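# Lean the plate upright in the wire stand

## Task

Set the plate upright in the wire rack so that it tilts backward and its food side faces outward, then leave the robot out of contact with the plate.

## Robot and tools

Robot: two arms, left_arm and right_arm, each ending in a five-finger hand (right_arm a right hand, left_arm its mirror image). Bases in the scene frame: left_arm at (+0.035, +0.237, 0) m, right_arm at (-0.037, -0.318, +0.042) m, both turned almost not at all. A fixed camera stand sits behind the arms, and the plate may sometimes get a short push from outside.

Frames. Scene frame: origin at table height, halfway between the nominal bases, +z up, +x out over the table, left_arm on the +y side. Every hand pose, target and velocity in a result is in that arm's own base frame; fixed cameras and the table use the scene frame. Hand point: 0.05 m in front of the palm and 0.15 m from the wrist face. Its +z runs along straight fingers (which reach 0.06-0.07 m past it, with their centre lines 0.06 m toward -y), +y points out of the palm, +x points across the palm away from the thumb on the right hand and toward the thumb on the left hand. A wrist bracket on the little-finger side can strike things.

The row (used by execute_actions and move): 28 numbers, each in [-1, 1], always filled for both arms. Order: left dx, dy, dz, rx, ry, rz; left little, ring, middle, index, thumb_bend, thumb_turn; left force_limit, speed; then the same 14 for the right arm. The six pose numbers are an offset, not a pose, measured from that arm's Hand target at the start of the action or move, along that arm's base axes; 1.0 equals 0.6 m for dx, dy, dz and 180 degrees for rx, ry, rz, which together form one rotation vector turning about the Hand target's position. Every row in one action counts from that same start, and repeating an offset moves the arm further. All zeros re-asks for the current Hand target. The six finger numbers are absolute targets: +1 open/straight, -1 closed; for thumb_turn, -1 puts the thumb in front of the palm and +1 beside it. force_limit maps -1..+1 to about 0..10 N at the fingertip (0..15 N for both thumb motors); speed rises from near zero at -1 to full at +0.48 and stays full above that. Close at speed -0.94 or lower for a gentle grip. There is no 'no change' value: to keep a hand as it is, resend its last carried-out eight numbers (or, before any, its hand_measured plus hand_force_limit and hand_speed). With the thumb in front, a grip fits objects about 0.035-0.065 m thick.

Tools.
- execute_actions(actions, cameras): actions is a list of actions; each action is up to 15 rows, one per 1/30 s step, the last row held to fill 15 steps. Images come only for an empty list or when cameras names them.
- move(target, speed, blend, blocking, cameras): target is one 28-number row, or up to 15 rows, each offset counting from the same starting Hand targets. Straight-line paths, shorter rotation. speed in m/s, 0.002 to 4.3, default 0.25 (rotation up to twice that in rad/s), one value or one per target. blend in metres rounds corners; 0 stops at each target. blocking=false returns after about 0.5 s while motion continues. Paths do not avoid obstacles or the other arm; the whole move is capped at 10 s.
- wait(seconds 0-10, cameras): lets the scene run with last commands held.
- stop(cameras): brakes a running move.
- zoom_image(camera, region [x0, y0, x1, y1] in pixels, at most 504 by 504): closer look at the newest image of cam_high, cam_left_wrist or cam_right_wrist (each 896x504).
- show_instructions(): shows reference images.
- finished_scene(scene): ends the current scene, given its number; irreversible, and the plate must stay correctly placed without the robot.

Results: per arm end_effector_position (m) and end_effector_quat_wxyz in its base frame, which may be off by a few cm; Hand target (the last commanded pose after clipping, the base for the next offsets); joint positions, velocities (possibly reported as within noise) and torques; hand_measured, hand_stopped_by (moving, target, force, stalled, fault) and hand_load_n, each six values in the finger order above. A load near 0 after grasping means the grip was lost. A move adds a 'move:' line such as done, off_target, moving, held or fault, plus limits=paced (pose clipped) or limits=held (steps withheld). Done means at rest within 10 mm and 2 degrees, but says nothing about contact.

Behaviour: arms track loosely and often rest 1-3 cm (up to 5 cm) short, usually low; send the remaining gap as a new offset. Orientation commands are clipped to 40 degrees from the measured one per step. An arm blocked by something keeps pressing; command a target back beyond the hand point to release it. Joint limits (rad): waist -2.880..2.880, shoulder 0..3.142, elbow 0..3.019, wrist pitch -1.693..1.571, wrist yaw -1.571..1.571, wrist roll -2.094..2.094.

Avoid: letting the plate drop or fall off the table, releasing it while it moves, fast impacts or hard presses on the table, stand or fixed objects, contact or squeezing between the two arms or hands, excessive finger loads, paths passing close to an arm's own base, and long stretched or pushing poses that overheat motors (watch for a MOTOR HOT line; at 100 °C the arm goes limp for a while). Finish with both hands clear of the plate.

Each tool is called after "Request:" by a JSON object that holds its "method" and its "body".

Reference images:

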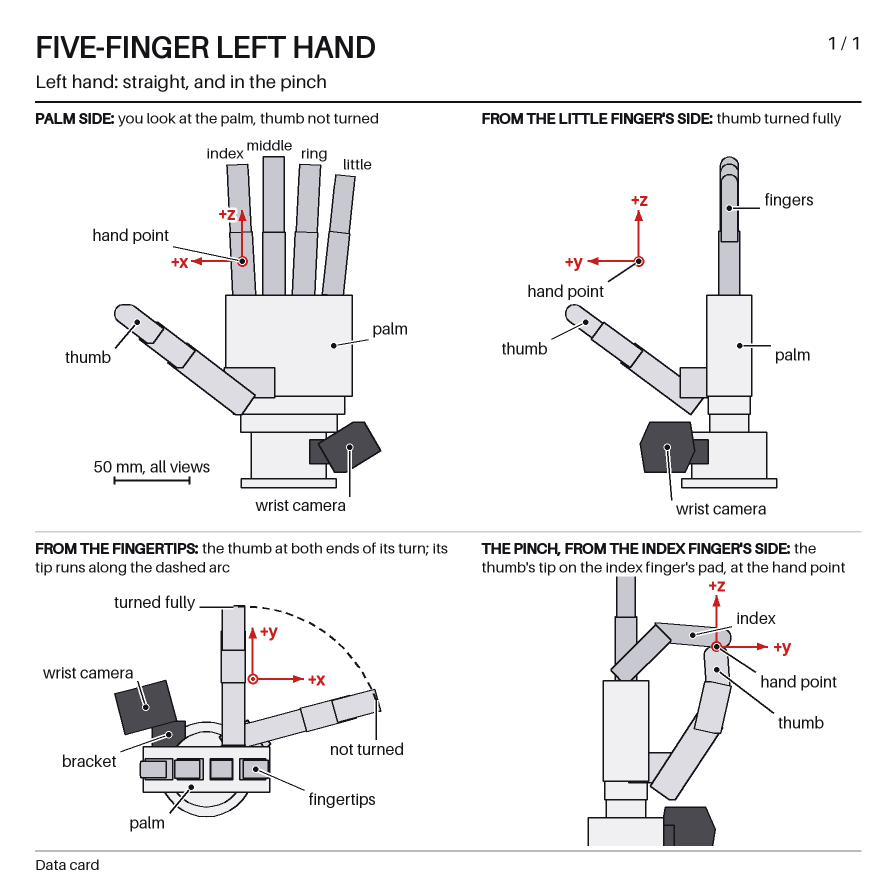

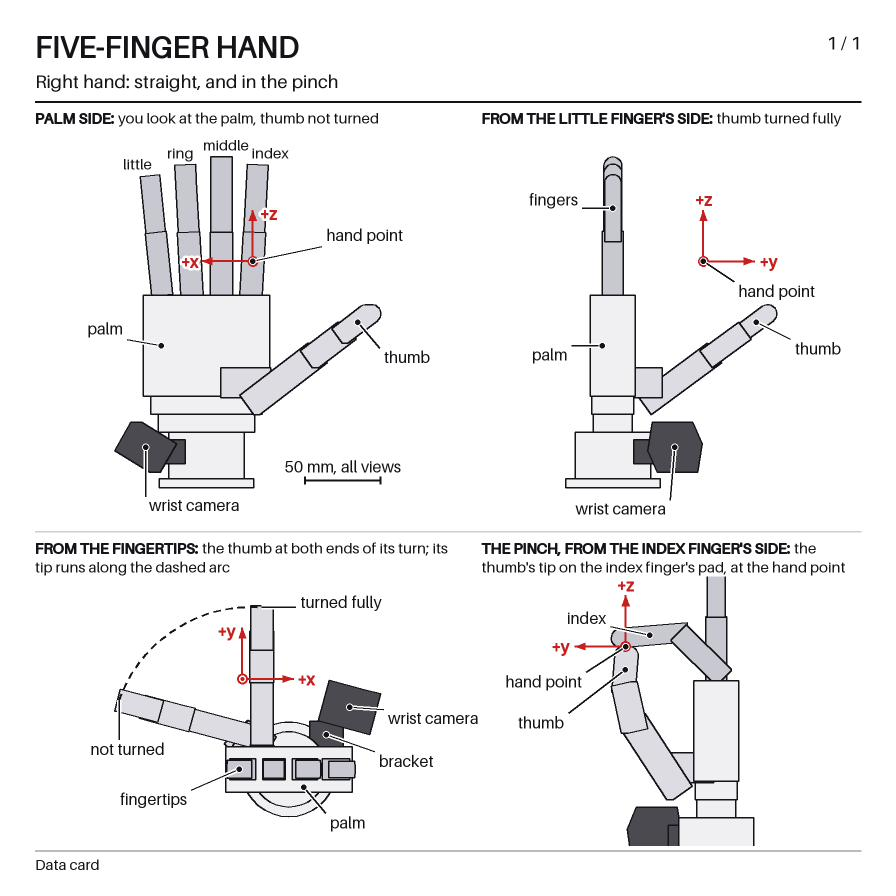

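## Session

Request:
{"method": "execute_actions", "body": {"actions": []}}

Scene clock: 0.00 s.
left_arm: end_effector_position=(+0.3963, -0.1484, +0.3951) hand_measured=(+1.000, +1.000, +1.000, +1.000, +1.000, +1.000) hand_load_n=(+0.0, +0.0, +0.5, +0.0, +0.0, +0.0) hand_stopped_by=(target, target, target, target, target, target) hand_force_limit=0.00 hand_speed=-0.80 end_effector_quat_wxyz=(+0.665, +0.105, +0.738, -0.052) | right_arm: end_effector_position=(+0.5196, -0.1540, +0.3430) hand_measured=(+1.000, +1.000, +1.000, +1.000, +1.000, +1.000) hand_load_n=(+0.5, +0.0, +0.0, +0.0, +0.0, +0.0) hand_stopped_by=(target, target, target, target, target, target) hand_force_limit=0.00 hand_speed=-0.80 end_effector_quat_wxyz=(+0.048, +0.678, -0.679, +0.278)
Joint positions: left_arm=[-0.702 0.789 0.804 -0.139 -0.479 1.576] | right_arm=[-0.175 1.662 1.939 -1.421 0.391 -0.26]
Joint velocities: within noise
Joint torques (N m): no reading
Heat: left arm: hottest elbow 36 °C; right arm: hottest shoulder 31 °C.
Hand target: left_arm +0.3974, -0.1494, +0.4115; +0.674, +0.099, +0.730, -0.058 | right_arm +0.5241, -0.1548, +0.3553; +0.039, +0.674, -0.679, +0.290

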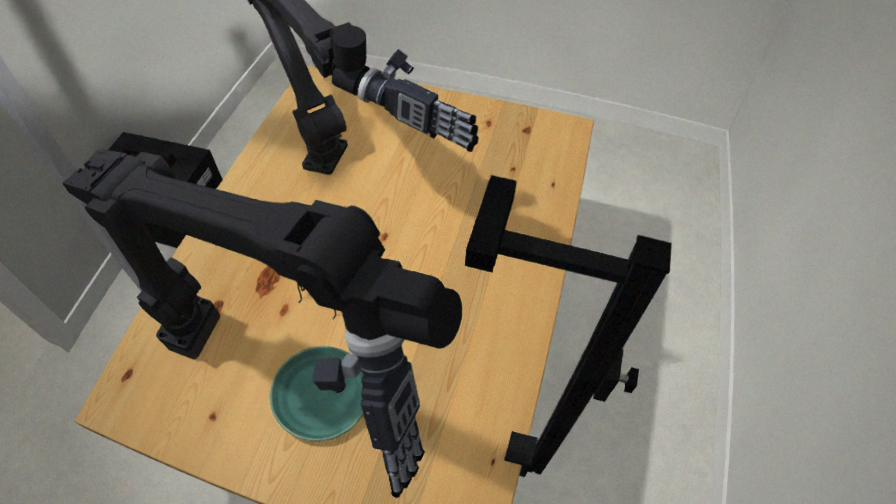

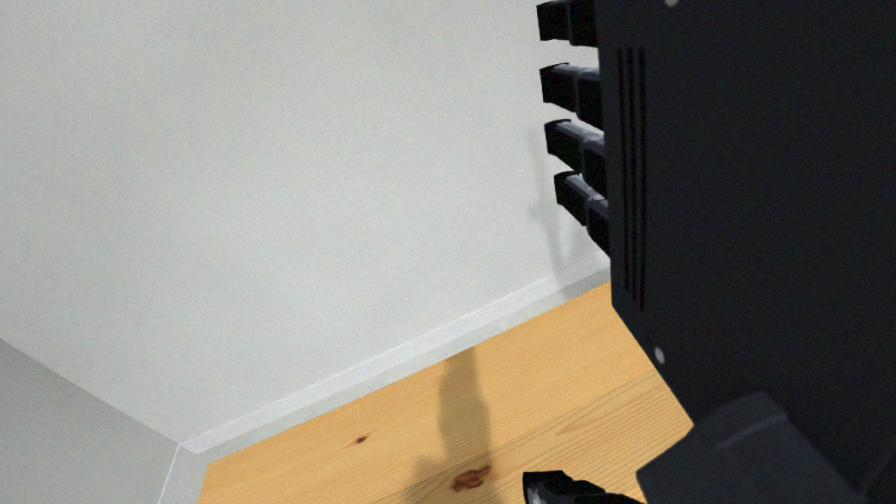

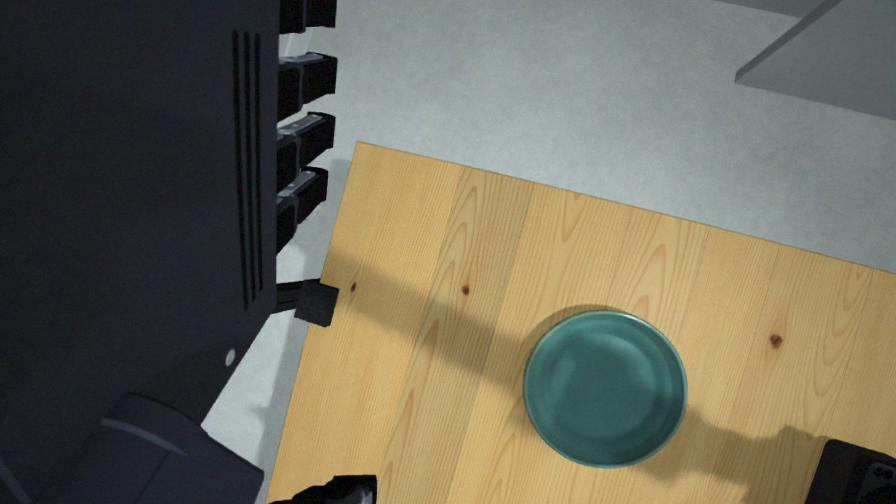

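Request:
{"method": "move", "body": {"target": [0,0,0,0,0,0,1,1,1,1,1,1,0,-0.8,-0.307,0.158,0.04,0.149,0.105,0,1,1,1,1,1,1,0,-0.8], "speed": 0.25, "cameras": ["cam_right_wrist","cam_high"]}}

Scene clock: 53.70 s.
left_arm: end_effector_position=(+0.3963, -0.1484, +0.3951) hand_measured=(+1.000, +1.000, +1.000, +1.000, +1.000, +1.000) hand_load_n=(+0.0, +0.0, +0.0, +0.0, +0.0, +0.0) hand_stopped_by=(target, target, target, target, target, target) hand_force_limit=0.00 hand_speed=-0.80 end_effector_quat_wxyz=(+0.665, +0.105, +0.738, -0.052) | right_arm: end_effector_position=(+0.3422, -0.0588, +0.3791) hand_measured=(+1.000, +1.000, +1.000, +1.000, +1.000, +1.000) hand_load_n=(+0.0, +0.0, +0.0, +0.0, +0.0, +0.0) hand_stopped_by=(target, target, target, target, target, target) hand_force_limit=0.00 hand_speed=-0.80 end_effector_quat_wxyz=(-0.073, +0.702, -0.700, +0.109)
Joint positions: left_arm=[-0.702 0.789 0.804 -0.139 -0.479 1.576] | right_arm=[-0.221 1.299 1.678 -1.688 -0.008 -0.222]
Joint torques (N m): left_arm=[1.32 -2.73 11.33 2.33 -0.11 0.11] | right_arm=[-0.97 -8.88 7.95 0.8 -0.14 0.03]
Heat: left arm: hottest elbow 42 °C; right arm: hottest elbow 38 °C.
Hand target: left_arm +0.3974, -0.1494, +0.4115; +0.674, +0.099, +0.730, -0.058 | right_arm +0.3399, -0.0598, +0.3793; -0.007, +0.703, -0.712, +0.012
Off the commanded pose: left_arm 0.016 m, 2 deg | right_arm 0.003 m, 13 deg.
joint sent to its limit (right arm) — joint 4 (wrist pitch), lower limit. The joint targets are off in orientation, not in position.
move: off_target (left_arm, right_arm)
Images, in order (width x height): cam_high 896x504, cam_right_wrist 896x504.

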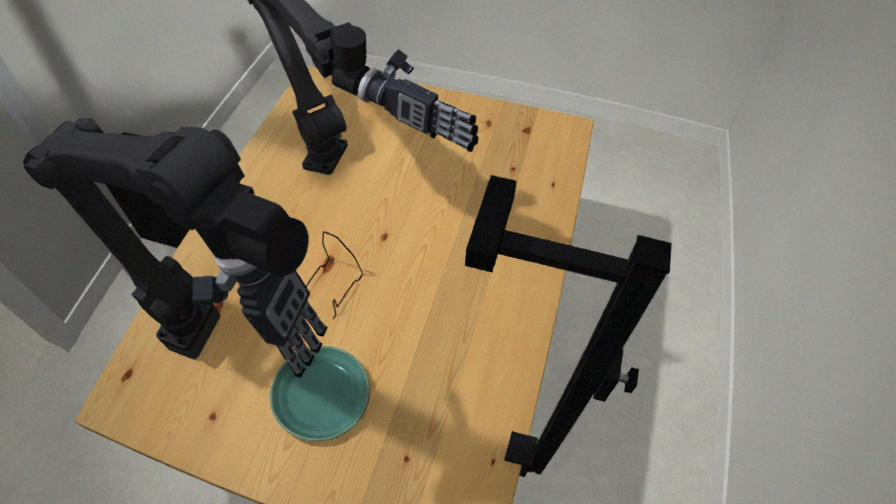

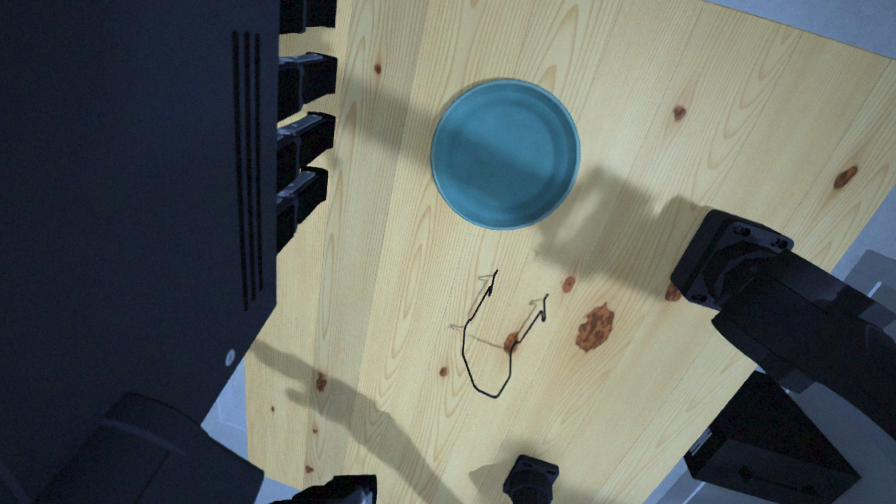

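Request:
{"method": "move", "body": {"target": [0,0,0,0,0,0,1,1,1,1,1,1,0,-0.8,0.25,0.025,-0.4,0,-0.139,0,0,0,0,0,0.5,-1,-0.3,-0.2], "speed": 0.2, "cameras": ["cam_right_wrist","cam_high"]}}

Scene clock: 130.57 s.
left_arm: end_effector_position=(+0.3963, -0.1484, +0.3951) hand_measured=(+1.000, +1.000, +1.000, +1.000, +1.000, +1.000) hand_load_n=(+0.0, +0.0, +0.0, +0.0, +0.0, +0.0) hand_stopped_by=(target, target, target, target, target, target) hand_force_limit=0.00 hand_speed=-0.80 end_effector_quat_wxyz=(+0.665, +0.105, +0.738, -0.052) | right_arm: end_effector_position=(+0.4842, -0.0485, +0.1396) hand_measured=(+0.000, +0.000, +0.000, +0.000, +0.500, -1.000) hand_load_n=(+0.0, +0.0, +0.0, +0.0, +0.0, +0.0) hand_stopped_by=(target, target, target, target, target, target) hand_force_limit=-0.30 hand_speed=-0.20 end_effector_quat_wxyz=(-0.155, +0.685, -0.693, +0.161)
Joint positions: left_arm=[-0.702 0.789 0.804 -0.139 -0.479 1.576] | right_arm=[-0.169 1.495 1.215 -0.844 -0.063 -0.143]
Joint torques (N m): left_arm=[1.44 -2.43 11.33 2.43 -0.11 0.1] | right_arm=[-0.67 -11.99 8.59 1.74 -0.15 0.07]
Heat: left arm: hottest elbow 45 °C; right arm: hottest elbow 39 °C.
Hand target: left_arm +0.3974, -0.1494, +0.4115; +0.674, +0.099, +0.730, -0.058 | right_arm +0.4900, -0.0449, +0.1395; -0.161, +0.683, -0.693, +0.164
Off the commanded pose: left_arm 0.016 m, 2 deg | right_arm 0.007 m, 1 deg.
move: off_target (left_arm)
Images, in order (width x height): cam_high 896x504, cam_right_wrist 896x504.

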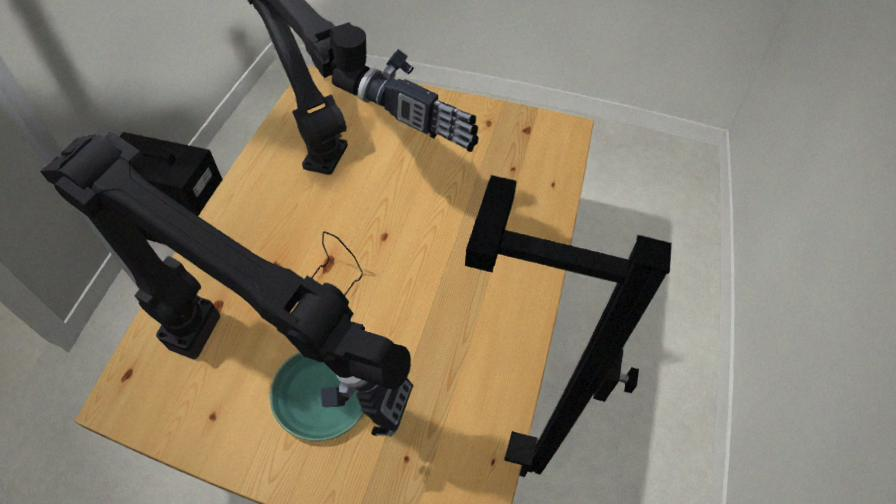

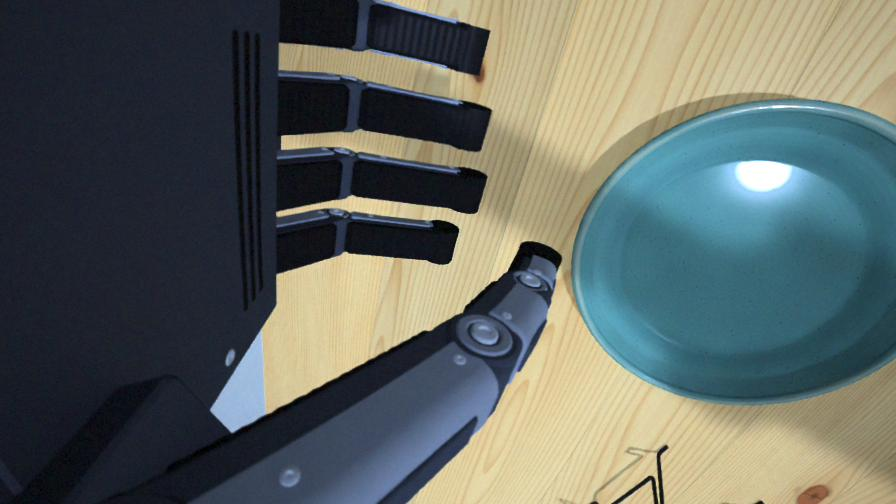

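Request:
{"method": "move", "body": {"target": [0,0,0,0,0,0,1,1,1,1,1,1,0,-0.8,-0.003,-0.004,-0.205,0,0,0,0,0,0,0,0.5,-1,-0.3,-0.2], "speed": 0.15, "cameras": ["cam_right_wrist"]}}

Scene clock: 158.33 s.
left_arm: end_effector_position=(+0.3963, -0.1484, +0.3951) hand_measured=(+1.000, +1.000, +1.000, +1.000, +1.000, +1.000) hand_load_n=(+0.0, +0.0, +0.0, +0.0, +0.0, +0.0) hand_stopped_by=(target, target, target, target, target, target) hand_force_limit=0.00 hand_speed=-0.80 end_effector_quat_wxyz=(+0.665, +0.105, +0.738, -0.052) | right_arm: end_effector_position=(+0.4845, -0.0480, +0.0191) hand_measured=(+0.000, +0.000, +0.000, +0.000, +0.500, -1.000) hand_load_n=(+0.0, +0.0, +0.0, +0.0, +0.0, +0.0) hand_stopped_by=(target, target, target, target, target, target) hand_force_limit=-0.30 hand_speed=-0.20 end_effector_quat_wxyz=(-0.158, +0.685, -0.693, +0.162)
Joint positions: left_arm=[-0.702 0.789 0.804 -0.139 -0.479 1.576] | right_arm=[-0.169 1.633 1.026 -0.513 -0.066 -0.143]
Joint torques (N m): left_arm=[1.61 -2.49 11.34 2.4 -0.1 0.08] | right_arm=[-0.32 -12.28 7.62 2.18 -0.14 0.07]
Heat: left arm: hottest elbow 46 °C; right arm: hottest elbow 39 °C.
Hand target: left_arm +0.3974, -0.1494, +0.4115; +0.674, +0.099, +0.730, -0.058 | right_arm +0.4881, -0.0473, +0.0165; -0.161, +0.683, -0.693, +0.164
Off the commanded pose: left_arm 0.016 m, 2 deg | right_arm 0.005 m, 1 deg.
move: off_target (left_arm)
Images, in order (width x height): cam_right_wrist 896x504.

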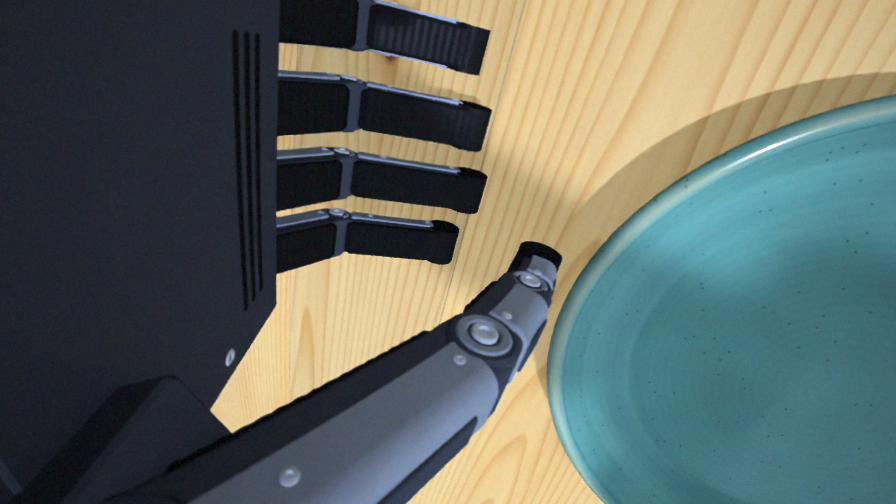

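Request:
{"method": "move", "body": {"target": [[0,0,0,0,0,0,1,1,1,1,1,1,0,-0.8,0,-0.004,-0.014,0,0,0,0,0,0,0,0.5,-1,-0.3,-0.2],[0,0,0,0,0,0,1,1,1,1,1,1,0,-0.8,-0.07,-0.004,-0.014,0,0,0,0,0,0,0,0.5,-1,-0.3,-0.2]], "speed": 0.08, "cameras": ["cam_right_wrist"]}}

Scene clock: 166.13 s.
left_arm: end_effector_position=(+0.3963, -0.1484, +0.3951) hand_measured=(+1.000, +1.000, +1.000, +1.000, +1.000, +1.000) hand_load_n=(+0.0, +0.0, +0.0, +0.0, +0.0, +0.0) hand_stopped_by=(target, target, target, target, target, target) hand_force_limit=0.00 hand_speed=-0.80 end_effector_quat_wxyz=(+0.665, +0.105, +0.738, -0.052) | right_arm: end_effector_position=(+0.4427, -0.0457, +0.0021) hand_measured=(+0.000, +0.000, +0.000, +0.000, +0.500, -1.000) hand_load_n=(+0.0, +0.0, +0.0, +0.0, +0.0, +0.0) hand_stopped_by=(target, target, target, target, target, target) hand_force_limit=-0.30 hand_speed=-0.20 end_effector_quat_wxyz=(-0.154, +0.684, -0.697, +0.153)
Joint positions: left_arm=[-0.702 0.789 0.804 -0.139 -0.479 1.576] | right_arm=[-0.183 1.577 0.904 -0.466 -0.075 -0.148]
Joint torques (N m): left_arm=[1.38 -2.49 11.21 2.35 -0.11 0.07] | right_arm=[-0.62 -13.27 6.56 1.83 -0.22 -0.19]
Heat: left arm: hottest elbow 46 °C; right arm: hottest elbow 38 °C.
Hand target: left_arm +0.3974, -0.1494, +0.4115; +0.674, +0.099, +0.730, -0.058 | right_arm +0.4461, -0.0497, +0.0080; -0.161, +0.683, -0.693, +0.164
Off the commanded pose: left_arm 0.016 m, 2 deg | right_arm 0.008 m, 2 deg.
move: off_target (left_arm)
Images, in order (width x height): cam_right_wrist 896x504.

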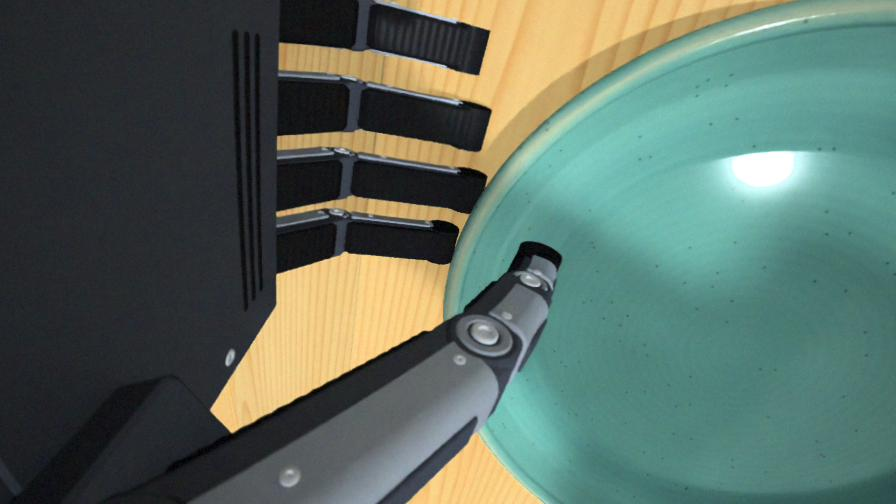

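Request:
{"method": "move", "body": {"target": [0,0,0,0,0,0,1,1,1,1,1,1,0,-0.8,-0.032,-0.006,0.006,0,0,0,0,0,0,0,0.5,-1,-0.3,-0.2], "speed": 0.08, "cameras": ["cam_right_wrist"]}}

Scene clock: 172.23 s.
left_arm: end_effector_position=(+0.3963, -0.1484, +0.3951) hand_measured=(+1.000, +1.000, +1.000, +1.000, +1.000, +1.000) hand_load_n=(+0.0, +0.0, +0.0, +0.0, +0.0, +0.0) hand_stopped_by=(target, target, target, target, target, target) hand_force_limit=0.00 hand_speed=-0.80 end_effector_quat_wxyz=(+0.665, +0.105, +0.738, -0.052) | right_arm: end_effector_position=(+0.4301, -0.0500, +0.0072) hand_measured=(+0.000, +0.000, +0.000, +0.000, +0.500, -1.000) hand_load_n=(+0.0, +0.0, +0.0, +4.0, +0.0, +0.0) hand_stopped_by=(target, target, target, target, target, target) hand_force_limit=-0.30 hand_speed=-0.20 end_effector_quat_wxyz=(-0.159, +0.681, -0.697, +0.159)
Joint positions: left_arm=[-0.702 0.789 0.804 -0.139 -0.479 1.576] | right_arm=[-0.2 1.532 0.863 -0.455 -0.083 -0.159]
Joint torques (N m): left_arm=[1.38 -2.73 11.26 2.4 -0.11 0.09] | right_arm=[-0.73 -12.86 6.15 1.25 -0.18 -0.12]
Heat: left arm: hottest elbow 46 °C; right arm: hottest elbow 38 °C.
Hand target: left_arm +0.3974, -0.1494, +0.4115; +0.674, +0.099, +0.730, -0.058 | right_arm +0.4268, -0.0533, +0.0116; -0.161, +0.683, -0.693, +0.164
Off the commanded pose: left_arm 0.016 m, 2 deg | right_arm 0.006 m, 1 deg.
move: off_target (left_arm)
Images, in order (width x height): cam_right_wrist 896x504.

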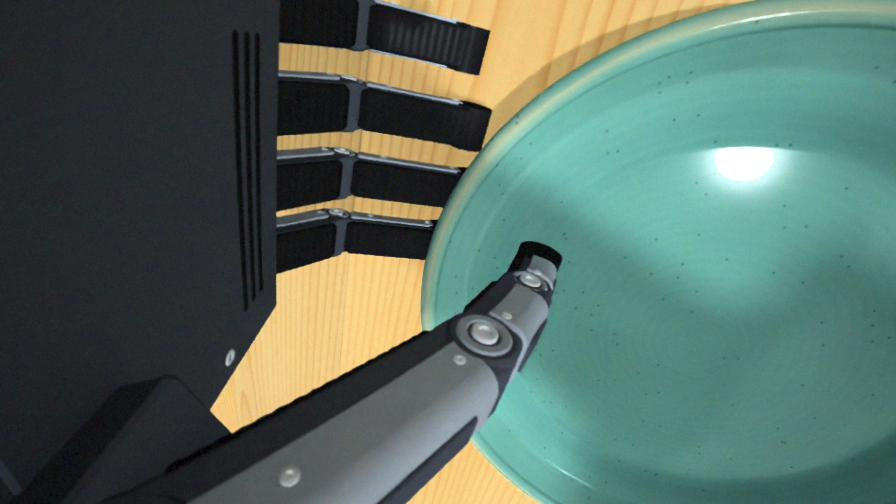

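Request:
{"method": "move", "body": {"target": [0,0,0,0,0,0,1,1,1,1,1,1,0,-0.8,0,0,0,0,0,0,0,0,0,0,0.28,-1,0,-0.5], "speed": 0.08, "cameras": []}}

Request:
{"method": "move", "body": {"target": [0,0,0,0,0,0,1,1,1,1,1,1,0,-0.8,0,0,0,0,0,0,-0.5,-0.5,-0.5,-0.5,0.28,-1,0,-0.85], "speed": 0.08, "cameras": ["cam_right_wrist"]}}

Scene clock: 180.77 s.
left_arm: end_effector_position=(+0.3963, -0.1484, +0.3951) hand_measured=(+1.000, +1.000, +1.000, +1.000, +1.000, +1.000) hand_load_n=(+0.0, +0.0, +0.0, +0.0, +0.0, -0.5) hand_stopped_by=(target, target, target, target, target, target) hand_force_limit=0.00 hand_speed=-0.80 end_effector_quat_wxyz=(+0.665, +0.105, +0.738, -0.052) | right_arm: end_effector_position=(+0.4301, -0.0501, +0.0072) hand_measured=(+0.000, +0.000, +0.000, +0.000, +0.280, -1.000) hand_load_n=(+0.0, +0.0, +0.0, +4.0, +0.0, +0.0) hand_stopped_by=(target, target, target, target, target, target) hand_force_limit=0.00 hand_speed=-0.50 end_effector_quat_wxyz=(-0.159, +0.681, -0.696, +0.159)
Joint positions: left_arm=[-0.702 0.789 0.804 -0.139 -0.479 1.576] | right_arm=[-0.2 1.532 0.863 -0.455 -0.083 -0.16]
Joint torques (N m): left_arm=[1.49 -2.61 11.23 2.41 -0.11 0.09] | right_arm=[-1.08 -12.75 6.41 1.55 -0.21 -0.17]
Heat: left arm: hottest elbow 46 °C; right arm: hottest elbow 38 °C.
Hand target: left_arm +0.3974, -0.1494, +0.4115; +0.674, +0.099, +0.730, -0.058 | right_arm +0.4268, -0.0533, +0.0116; -0.161, +0.683, -0.693, +0.164
Off the commanded pose: left_arm 0.016 m, 2 deg | right_arm 0.006 m, 1 deg.
move: off_target (left_arm)
No camera images: "cameras" was empty.

Scene clock: 182.23 s.
left_arm: end_effector_position=(+0.3963, -0.1484, +0.3951) hand_measured=(+1.000, +1.000, +1.000, +1.000, +1.000, +1.000) hand_load_n=(+0.0, +0.0, +0.0, +0.0, +0.0, +0.0) hand_stopped_by=(target, target, target, target, target, target) hand_force_limit=0.00 hand_speed=-0.80 end_effector_quat_wxyz=(+0.665, +0.105, +0.738, -0.052) | right_arm: end_effector_position=(+0.4306, -0.0507, +0.0073) hand_measured=(-0.500, -0.342, -0.206, -0.220, +0.282, -1.000) hand_load_n=(+0.0, +7.5, +1.0, +7.5, +5.0, +2.0) hand_stopped_by=(target, force, force, force, target, target) hand_force_limit=0.00 hand_speed=-0.85 end_effector_quat_wxyz=(-0.160, +0.683, -0.695, +0.160)
Joint positions: left_arm=[-0.702 0.789 0.804 -0.139 -0.479 1.576] | right_arm=[-0.201 1.532 0.863 -0.453 -0.084 -0.165]
Joint torques (N m): left_arm=[1.32 -2.73 11.29 2.36 -0.11 0.08] | right_arm=[-0.73 -12.75 6.01 1.18 -0.15 -0.15]
Heat: left arm: hottest elbow 46 °C; right arm: hottest elbow 37 °C.
Hand target: left_arm +0.3974, -0.1494, +0.4115; +0.674, +0.099, +0.730, -0.058 | right_arm +0.4269, -0.0533, +0.0116; -0.161, +0.683, -0.693, +0.164
Off the commanded pose: left_arm 0.016 m, 2 deg | right_arm 0.006 m, 1 deg.
move: off_target (left_arm)
Images, in order (width x height): cam_right_wrist 896x504.

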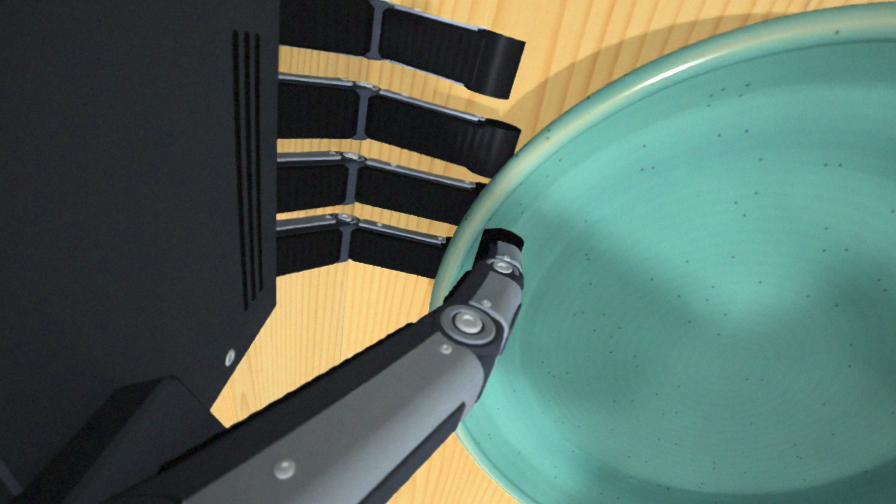

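Request:
{"method": "move", "body": {"target": [0,0,0,0,0,0,1,1,1,1,1,1,0,-0.8,0,0,0,0,0,0,-0.5,-0.6,-0.6,-0.6,0.28,-1,0.3,-0.9], "speed": 0.08, "cameras": []}}

Request:
{"method": "move", "body": {"target": [[0,0,0,0,0,0,1,1,1,1,1,1,0,-0.8,-0.0183,0,0.123,0,-0.111,0,-0.5,-0.6,-0.6,-0.6,0.28,-1,0.3,-0.9],[0,0,0,0,0,0,1,1,1,1,1,1,0,-0.8,-0.078,0,0.223,0,-0.25,0,-0.5,-0.6,-0.6,-0.6,0.28,-1,0.3,-0.9],[0,0,0,0,0,0,1,1,1,1,1,1,0,-0.8,-0.148,0,0.40,0,-0.361,0,-0.5,-0.6,-0.6,-0.6,0.28,-1,0.3,-0.9]], "speed": 0.12, "blend": 0.02, "cameras": ["cam_right_wrist","cam_high"]}}

Scene clock: 194.30 s.
left_arm: end_effector_position=(+0.3963, -0.1484, +0.3951) hand_measured=(+1.000, +1.000, +1.000, +1.000, +1.000, +1.000) hand_load_n=(+0.0, +0.0, +0.0, +0.0, +0.0, +0.0) hand_stopped_by=(target, target, target, target, target, target) hand_force_limit=0.00 hand_speed=-0.80 end_effector_quat_wxyz=(+0.665, +0.105, +0.738, -0.052) | right_arm: end_effector_position=(+0.4306, -0.0507, +0.0073) hand_measured=(-0.500, -0.342, -0.220, -0.220, +0.282, -1.000) hand_load_n=(+0.0, +6.0, +7.0, +5.0, +6.0, +2.0) hand_stopped_by=(target, force, force, force, target, target) hand_force_limit=0.30 hand_speed=-0.90 end_effector_quat_wxyz=(-0.160, +0.683, -0.695, +0.160)
Joint positions: left_arm=[-0.702 0.789 0.804 -0.139 -0.479 1.576] | right_arm=[-0.201 1.532 0.863 -0.453 -0.084 -0.165]
Joint torques (N m): left_arm=[1.32 -2.32 11.29 2.4 -0.1 0.09] | right_arm=[-0.38 -12.28 6.17 1.1 -0.17 -0.09]
Heat: left arm: hottest elbow 46 °C; right arm: hottest elbow 37 °C.
Hand target: left_arm +0.3974, -0.1494, +0.4115; +0.674, +0.099, +0.730, -0.058 | right_arm +0.4269, -0.0533, +0.0116; -0.161, +0.683, -0.693, +0.164
Off the commanded pose: left_arm 0.016 m, 2 deg | right_arm 0.006 m, 1 deg.
move: off_target (left_arm)
No camera images: "cameras" was empty.

Scene clock: 199.73 s.
left_arm: end_effector_position=(+0.3963, -0.1484, +0.3951) hand_measured=(+1.000, +1.000, +1.000, +1.000, +1.000, +1.000) hand_load_n=(+0.0, +0.0, +0.0, -0.5, +0.0, +0.0) hand_stopped_by=(target, target, target, target, target, target) hand_force_limit=0.00 hand_speed=-0.80 end_effector_quat_wxyz=(+0.665, +0.105, +0.738, -0.052) | right_arm: end_effector_position=(+0.3343, -0.0504, +0.2159) hand_measured=(-0.500, -0.344, -0.220, -0.220, +0.286, -1.000) hand_load_n=(+0.0, +1.5, +7.0, +0.0, +13.5, +4.0) hand_stopped_by=(target, force, force, force, target, target) hand_force_limit=0.30 hand_speed=-0.90 end_effector_quat_wxyz=(+0.493, -0.505, +0.525, -0.476)
Joint positions: left_arm=[-0.702 0.789 0.804 -0.139 -0.479 1.576] | right_arm=[-0.521 0.481 0.286 0.124 -0.518 0.002]
Joint torques (N m): left_arm=[1.55 -2.61 11.36 2.39 -0.1 0.11] | right_arm=[-0.85 -1.55 11.22 4.11 -0.22 0.23]
Heat: left arm: hottest elbow 46 °C; right arm: hottest elbow 37 °C.
Hand target: left_arm +0.3974, -0.1494, +0.4115; +0.674, +0.099, +0.730, -0.058 | right_arm +0.3381, -0.0533, +0.2517; +0.508, -0.488, +0.498, -0.505
Off the commanded pose: left_arm 0.016 m, 2 deg | right_arm 0.036 m, 5 deg.
move: off_target (left_arm, right_arm)
Images, in order (width x height): cam_high 896x504, cam_right_wrist 896x504.

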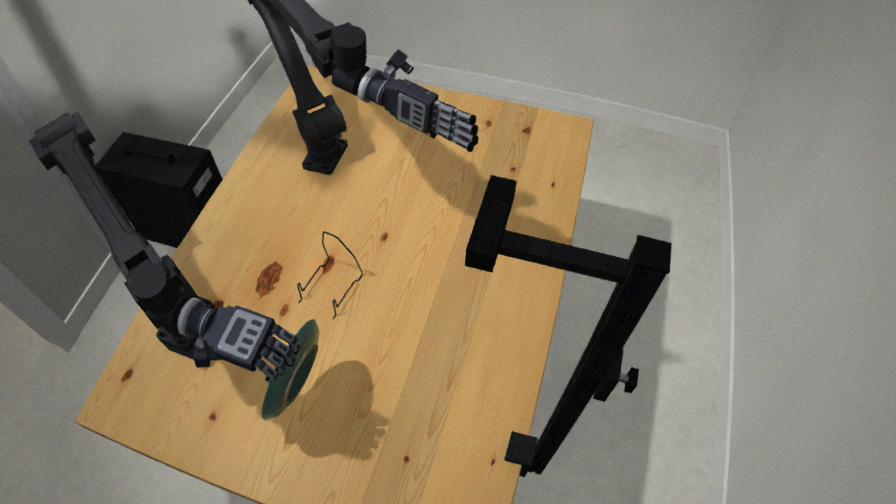

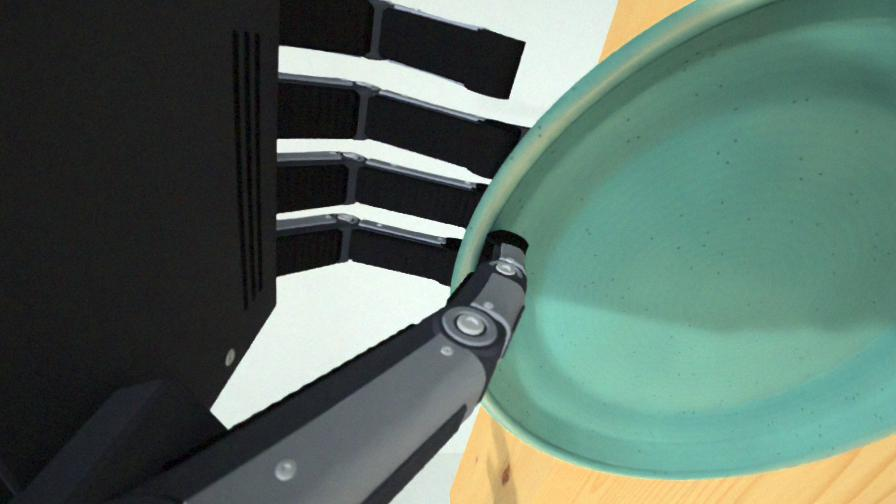

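Request:
{"method": "move", "body": {"target": [[0,0,0,0,0,0,1,1,1,1,1,1,0,-0.8,0,0,0.083,0,0,0,-0.5,-0.6,-0.6,-0.6,0.28,-1,0.3,-0.9],[0,0,0,0,0,0,1,1,1,1,1,1,0,-0.8,-0.088,0.23,0.1,0,0,0.28,-0.5,-0.6,-0.6,-0.6,0.28,-1,0.3,-0.9],[0,0,0,0,0,0,1,1,1,1,1,1,0,-0.8,-0.1235,0.4,0.11,0,0,0.444,-0.5,-0.6,-0.6,-0.6,0.28,-1,0.3,-0.9]], "speed": 0.15, "blend": 0.02, "cameras": ["cam_right_wrist","cam_high"]}}

Scene clock: 264.07 s.
left_arm: end_effector_position=(+0.3963, -0.1484, +0.3951) hand_measured=(+1.000, +1.000, +1.000, +1.000, +1.000, +1.000) hand_load_n=(+0.0, +0.0, +0.0, +0.0, +0.0, +0.0) hand_stopped_by=(target, target, target, target, target, target) hand_force_limit=0.00 hand_speed=-0.80 end_effector_quat_wxyz=(+0.665, +0.105, +0.738, -0.052) | right_arm: end_effector_position=(+0.2481, +0.1844, +0.2730) hand_measured=(-0.500, -0.344, -0.220, -0.220, +0.286, -1.000) hand_load_n=(+0.0, +2.0, +5.0, +0.0, +13.0, +4.5) hand_stopped_by=(target, force, force, force, target, target) hand_force_limit=0.30 hand_speed=-0.90 end_effector_quat_wxyz=(+0.708, -0.698, +0.104, -0.030)
Joint positions: left_arm=[-0.702 0.789 0.804 -0.139 -0.479 1.576] | right_arm=[-0.053 0.821 0.482 0.368 -1.432 0.133]
Joint torques (N m): left_arm=[1.79 -2.32 11.32 2.4 -0.11 0.09] | right_arm=[-0.26 -2.78 15.01 2.56 0 0.23]
Heat: left arm: hottest elbow 47 °C; right arm: hottest elbow 45 °C.
Hand target: left_arm +0.3974, -0.1494, +0.4115; +0.674, +0.099, +0.730, -0.058 | right_arm +0.2640, +0.1867, +0.3176; +0.714, -0.694, +0.068, -0.061
Off the commanded pose: left_arm 0.016 m, 2 deg | right_arm 0.048 m, 5 deg.
move: off_target (left_arm, right_arm)
Images, in order (width x height): cam_high 896x504, cam_right_wrist 896x504.

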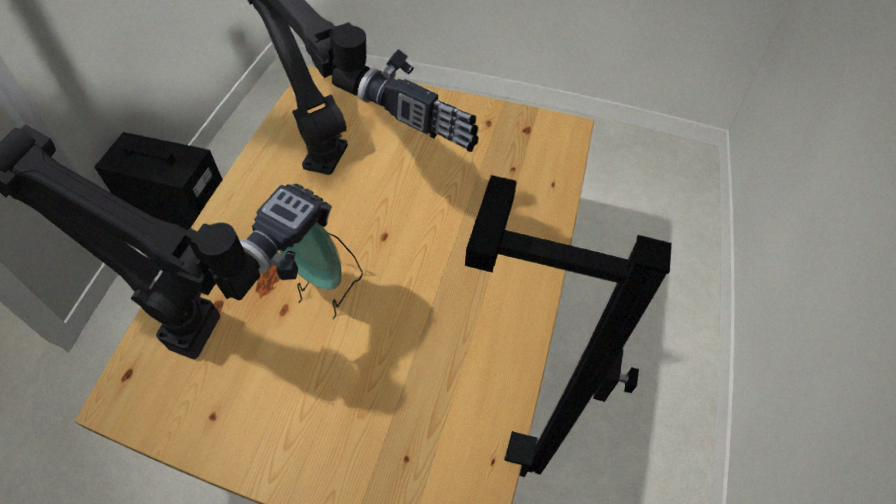

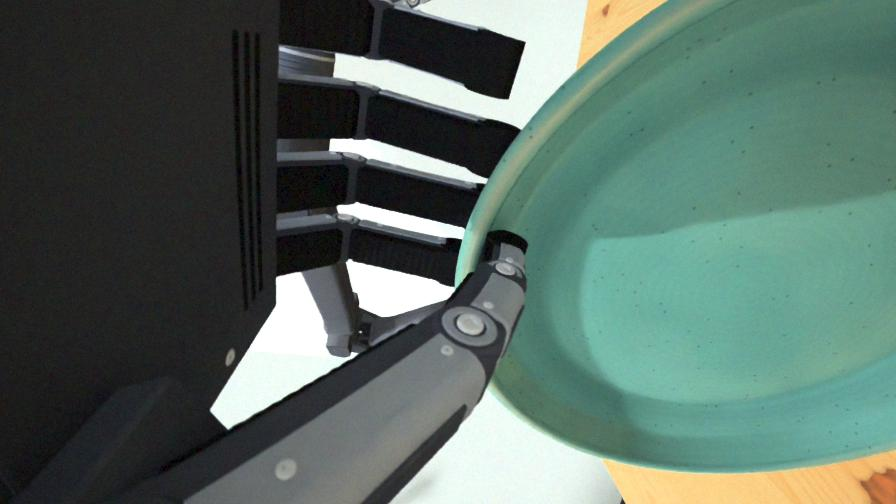

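Request:
{"method": "move", "body": {"target": [0.029,-0.313,-0.25,0.051,0.555,0.066,1,1,1,1,1,1,0,-0.8,0,0,0,0,0,0,-0.5,-0.6,-0.6,-0.6,0.28,-1,0.3,-0.9], "speed": 0.2, "cameras": ["cam_left_wrist","cam_high"]}}

Scene clock: 315.80 s.
left_arm: end_effector_position=(+0.4048, -0.3331, +0.2502) hand_measured=(+1.000, +1.000, +1.000, +1.000, +1.000, +1.000) hand_load_n=(+0.0, +0.0, +0.0, +0.0, +0.0, +0.0) hand_stopped_by=(target, target, target, target, target, target) hand_force_limit=0.00 hand_speed=-0.80 end_effector_quat_wxyz=(-0.034, +0.007, +0.997, -0.069) | right_arm: end_effector_position=(+0.2488, +0.1846, +0.2745) hand_measured=(-0.500, -0.344, -0.220, -0.220, +0.286, -1.000) hand_load_n=(+0.0, +2.0, +5.0, +0.0, +12.5, +4.5) hand_stopped_by=(target, force, force, force, target, target) hand_force_limit=0.30 hand_speed=-0.90 end_effector_quat_wxyz=(+0.709, -0.697, +0.103, -0.031)
Joint positions: left_arm=[-0.685 1.869 2 -1.668 0.15 0.897] | right_arm=[-0.052 0.825 0.482 0.394 -1.432 0.153]
Joint torques (N m): left_arm=[2.14 -16.03 11.77 0.05 0.24 -0.11] | right_arm=[-0.38 -3.14 15.08 2.66 0.09 0.2]
Heat: left arm: hottest elbow 48 °C; right arm: hottest elbow 49 °C.
Hand target: left_arm +0.4147, -0.3373, +0.2614; -0.130, +0.000, +0.992, +0.000 | right_arm +0.2640, +0.1868, +0.3175; +0.714, -0.694, +0.068, -0.060
Off the commanded pose: left_arm 0.016 m, 14 deg | right_arm 0.046 m, 5 deg.
joint sent to its limit (left arm) — joint 4 (wrist pitch), lower limit. The joint targets are off in orientation, not in position.
move: off_target (left_arm, right_arm)
Images, in order (width x height): cam_high 896x504, cam_left_wrist 896x504.

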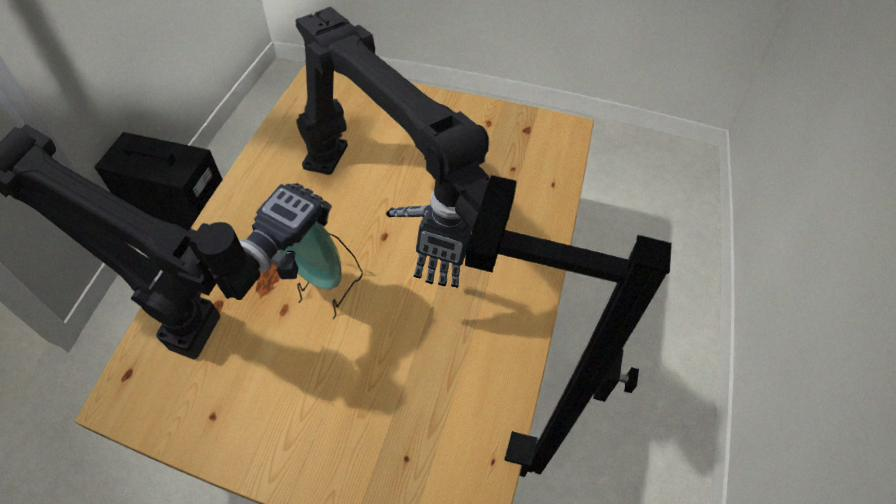

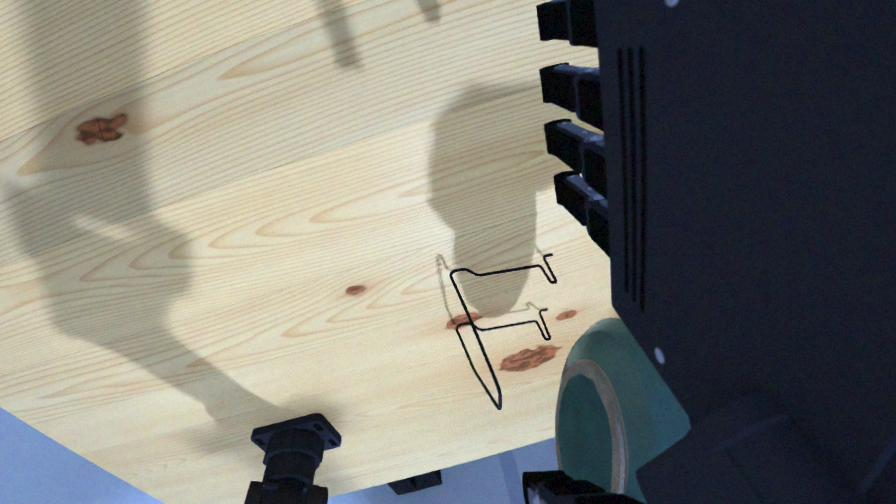

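Request:
{"method": "zoom_image", "body": {"camera": "cam_left_wrist", "region": [430, 230, 720, 504]}}

Request:
{"method": "zoom_image", "body": {"camera": "cam_high", "region": [240, 180, 400, 340]}}

Scaled by 1.738 from the camera's 896x504 image, which has a finer 1280x720 frame.

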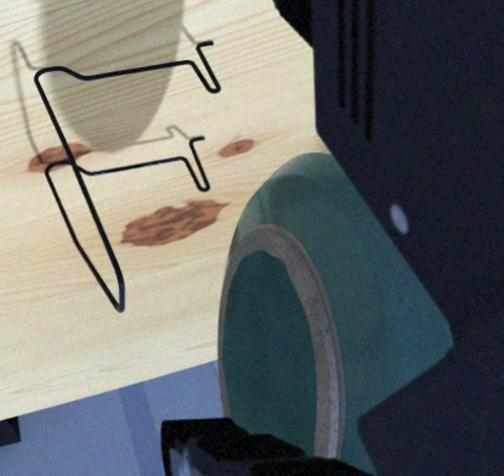

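Scaled by 3.150 from the camera's 896x504 image, which has a finer 1280x720 frame.

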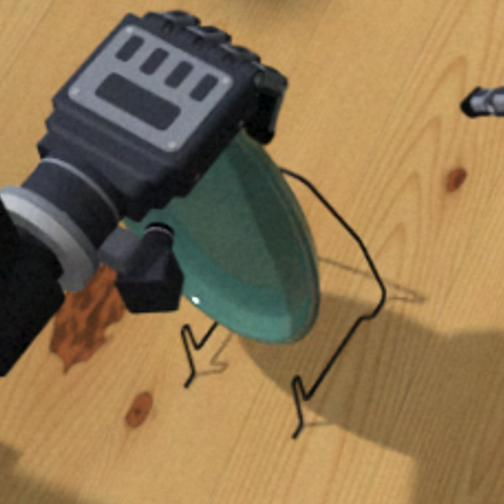

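Request:
{"method": "move", "body": {"target": [0,0,0,0,0,0,1,1,1,1,1,1,0,-0.8,0.02,0.03,0.0,0,0,0.09,-0.5,-0.6,-0.6,-0.6,0.28,-1,0.3,-0.9], "speed": 0.1, "cameras": ["cam_left_wrist","cam_high"]}}

Request:
{"method": "zoom_image", "body": {"camera": "cam_left_wrist", "region": [430, 230, 720, 504]}}

Request:
{"method": "zoom_image", "body": {"camera": "cam_high", "region": [240, 180, 400, 340]}}

Scene clock: 400.23 s.
left_arm: end_effector_position=(+0.4048, -0.3331, +0.2502) hand_measured=(+1.000, +1.000, +1.000, +1.000, +1.000, +1.000) hand_load_n=(+0.0, +0.0, +0.0, +0.0, +0.0, +0.0) hand_stopped_by=(target, target, target, target, target, target) hand_force_limit=0.00 hand_speed=-0.80 end_effector_quat_wxyz=(-0.034, +0.006, +0.997, -0.069) | right_arm: end_effector_position=(+0.2597, +0.2023, +0.2802) hand_measured=(-0.500, -0.344, -0.220, -0.220, +0.286, -1.000) hand_load_n=(+0.0, +2.0, +5.0, +0.0, +12.5, +4.0) hand_stopped_by=(target, force, force, force, target, target) hand_force_limit=0.30 hand_speed=-0.90 end_effector_quat_wxyz=(+0.705, -0.707, +0.026, +0.050)
Joint positions: left_arm=[-0.684 1.869 2 -1.668 0.151 0.896] | right_arm=[0.033 1.014 0.602 0.436 -1.572 0.132]
Joint torques (N m): left_arm=[1.9 -15.74 11.9 -0.02 0.24 -0.1] | right_arm=[-0.15 -4.84 14.64 1.88 -0.09 -0.06]
Heat: left arm: hottest elbow 50 °C; right arm: hottest elbow 53 °C.
Hand target: left_arm +0.4147, -0.3372, +0.2614; -0.130, +0.000, +0.992, +0.000 | right_arm +0.2760, +0.2048, +0.3176; +0.716, -0.697, -0.031, +0.041
Off the commanded pose: left_arm 0.015 m, 14 deg | right_arm 0.041 m, 7 deg.
joint sent to its limit (left arm) — joint 4 (wrist pitch), lower limit. The joint targets are off in orientation, not in position.
joint sent to its limit (right arm) — joint 5 (wrist yaw), lower limit. The joint targets are off in orientation, not in position.
move: off_target (left_arm, right_arm)
Images, in order (width x height): cam_high 896x504, cam_left_wrist 896x504.

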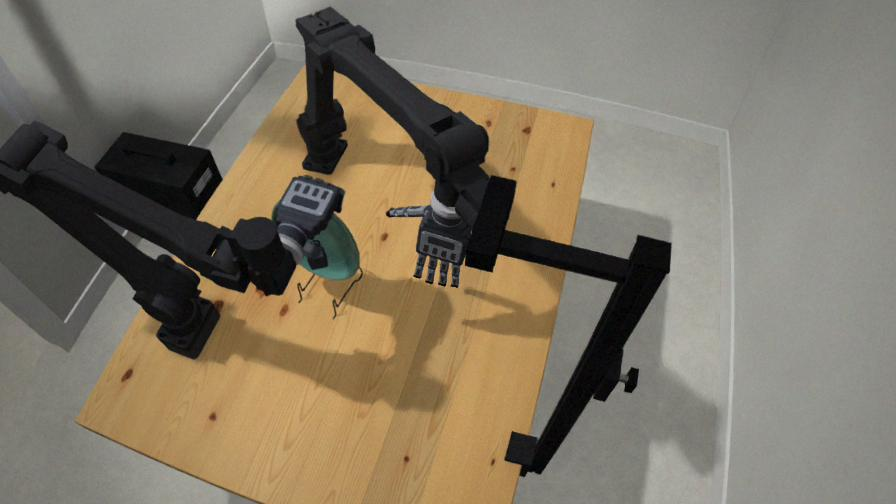

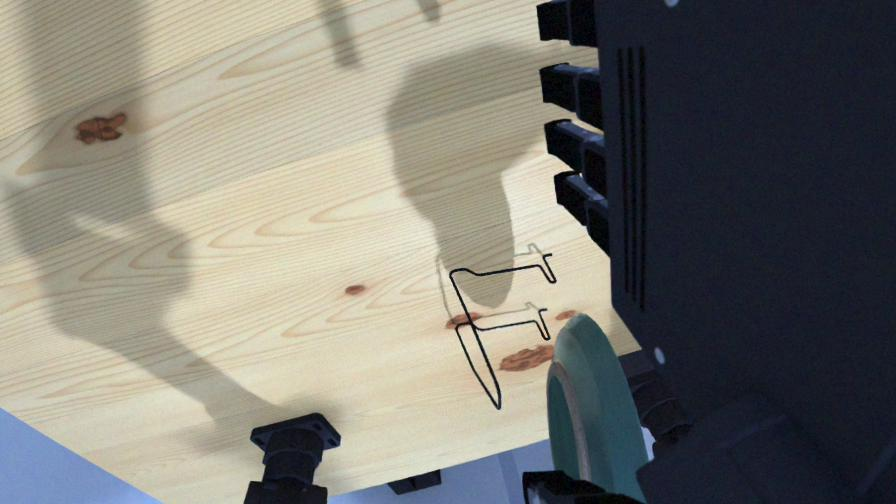

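Scaled by 1.738 from the camera's 896x504 image, which has a finer 1280x720 frame.

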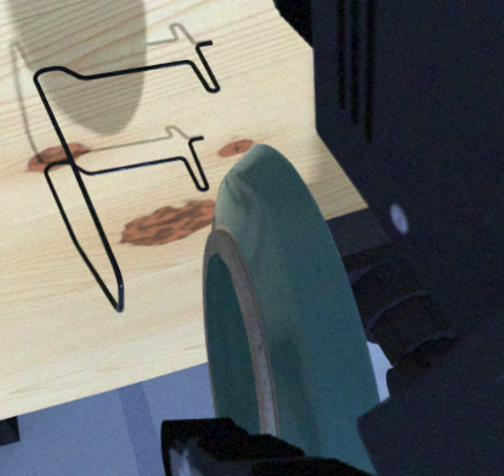

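Scaled by 3.150 from the camera's 896x504 image, which has a finer 1280x720 frame.

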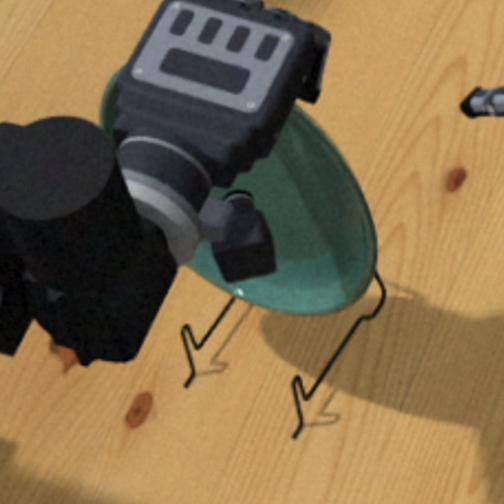

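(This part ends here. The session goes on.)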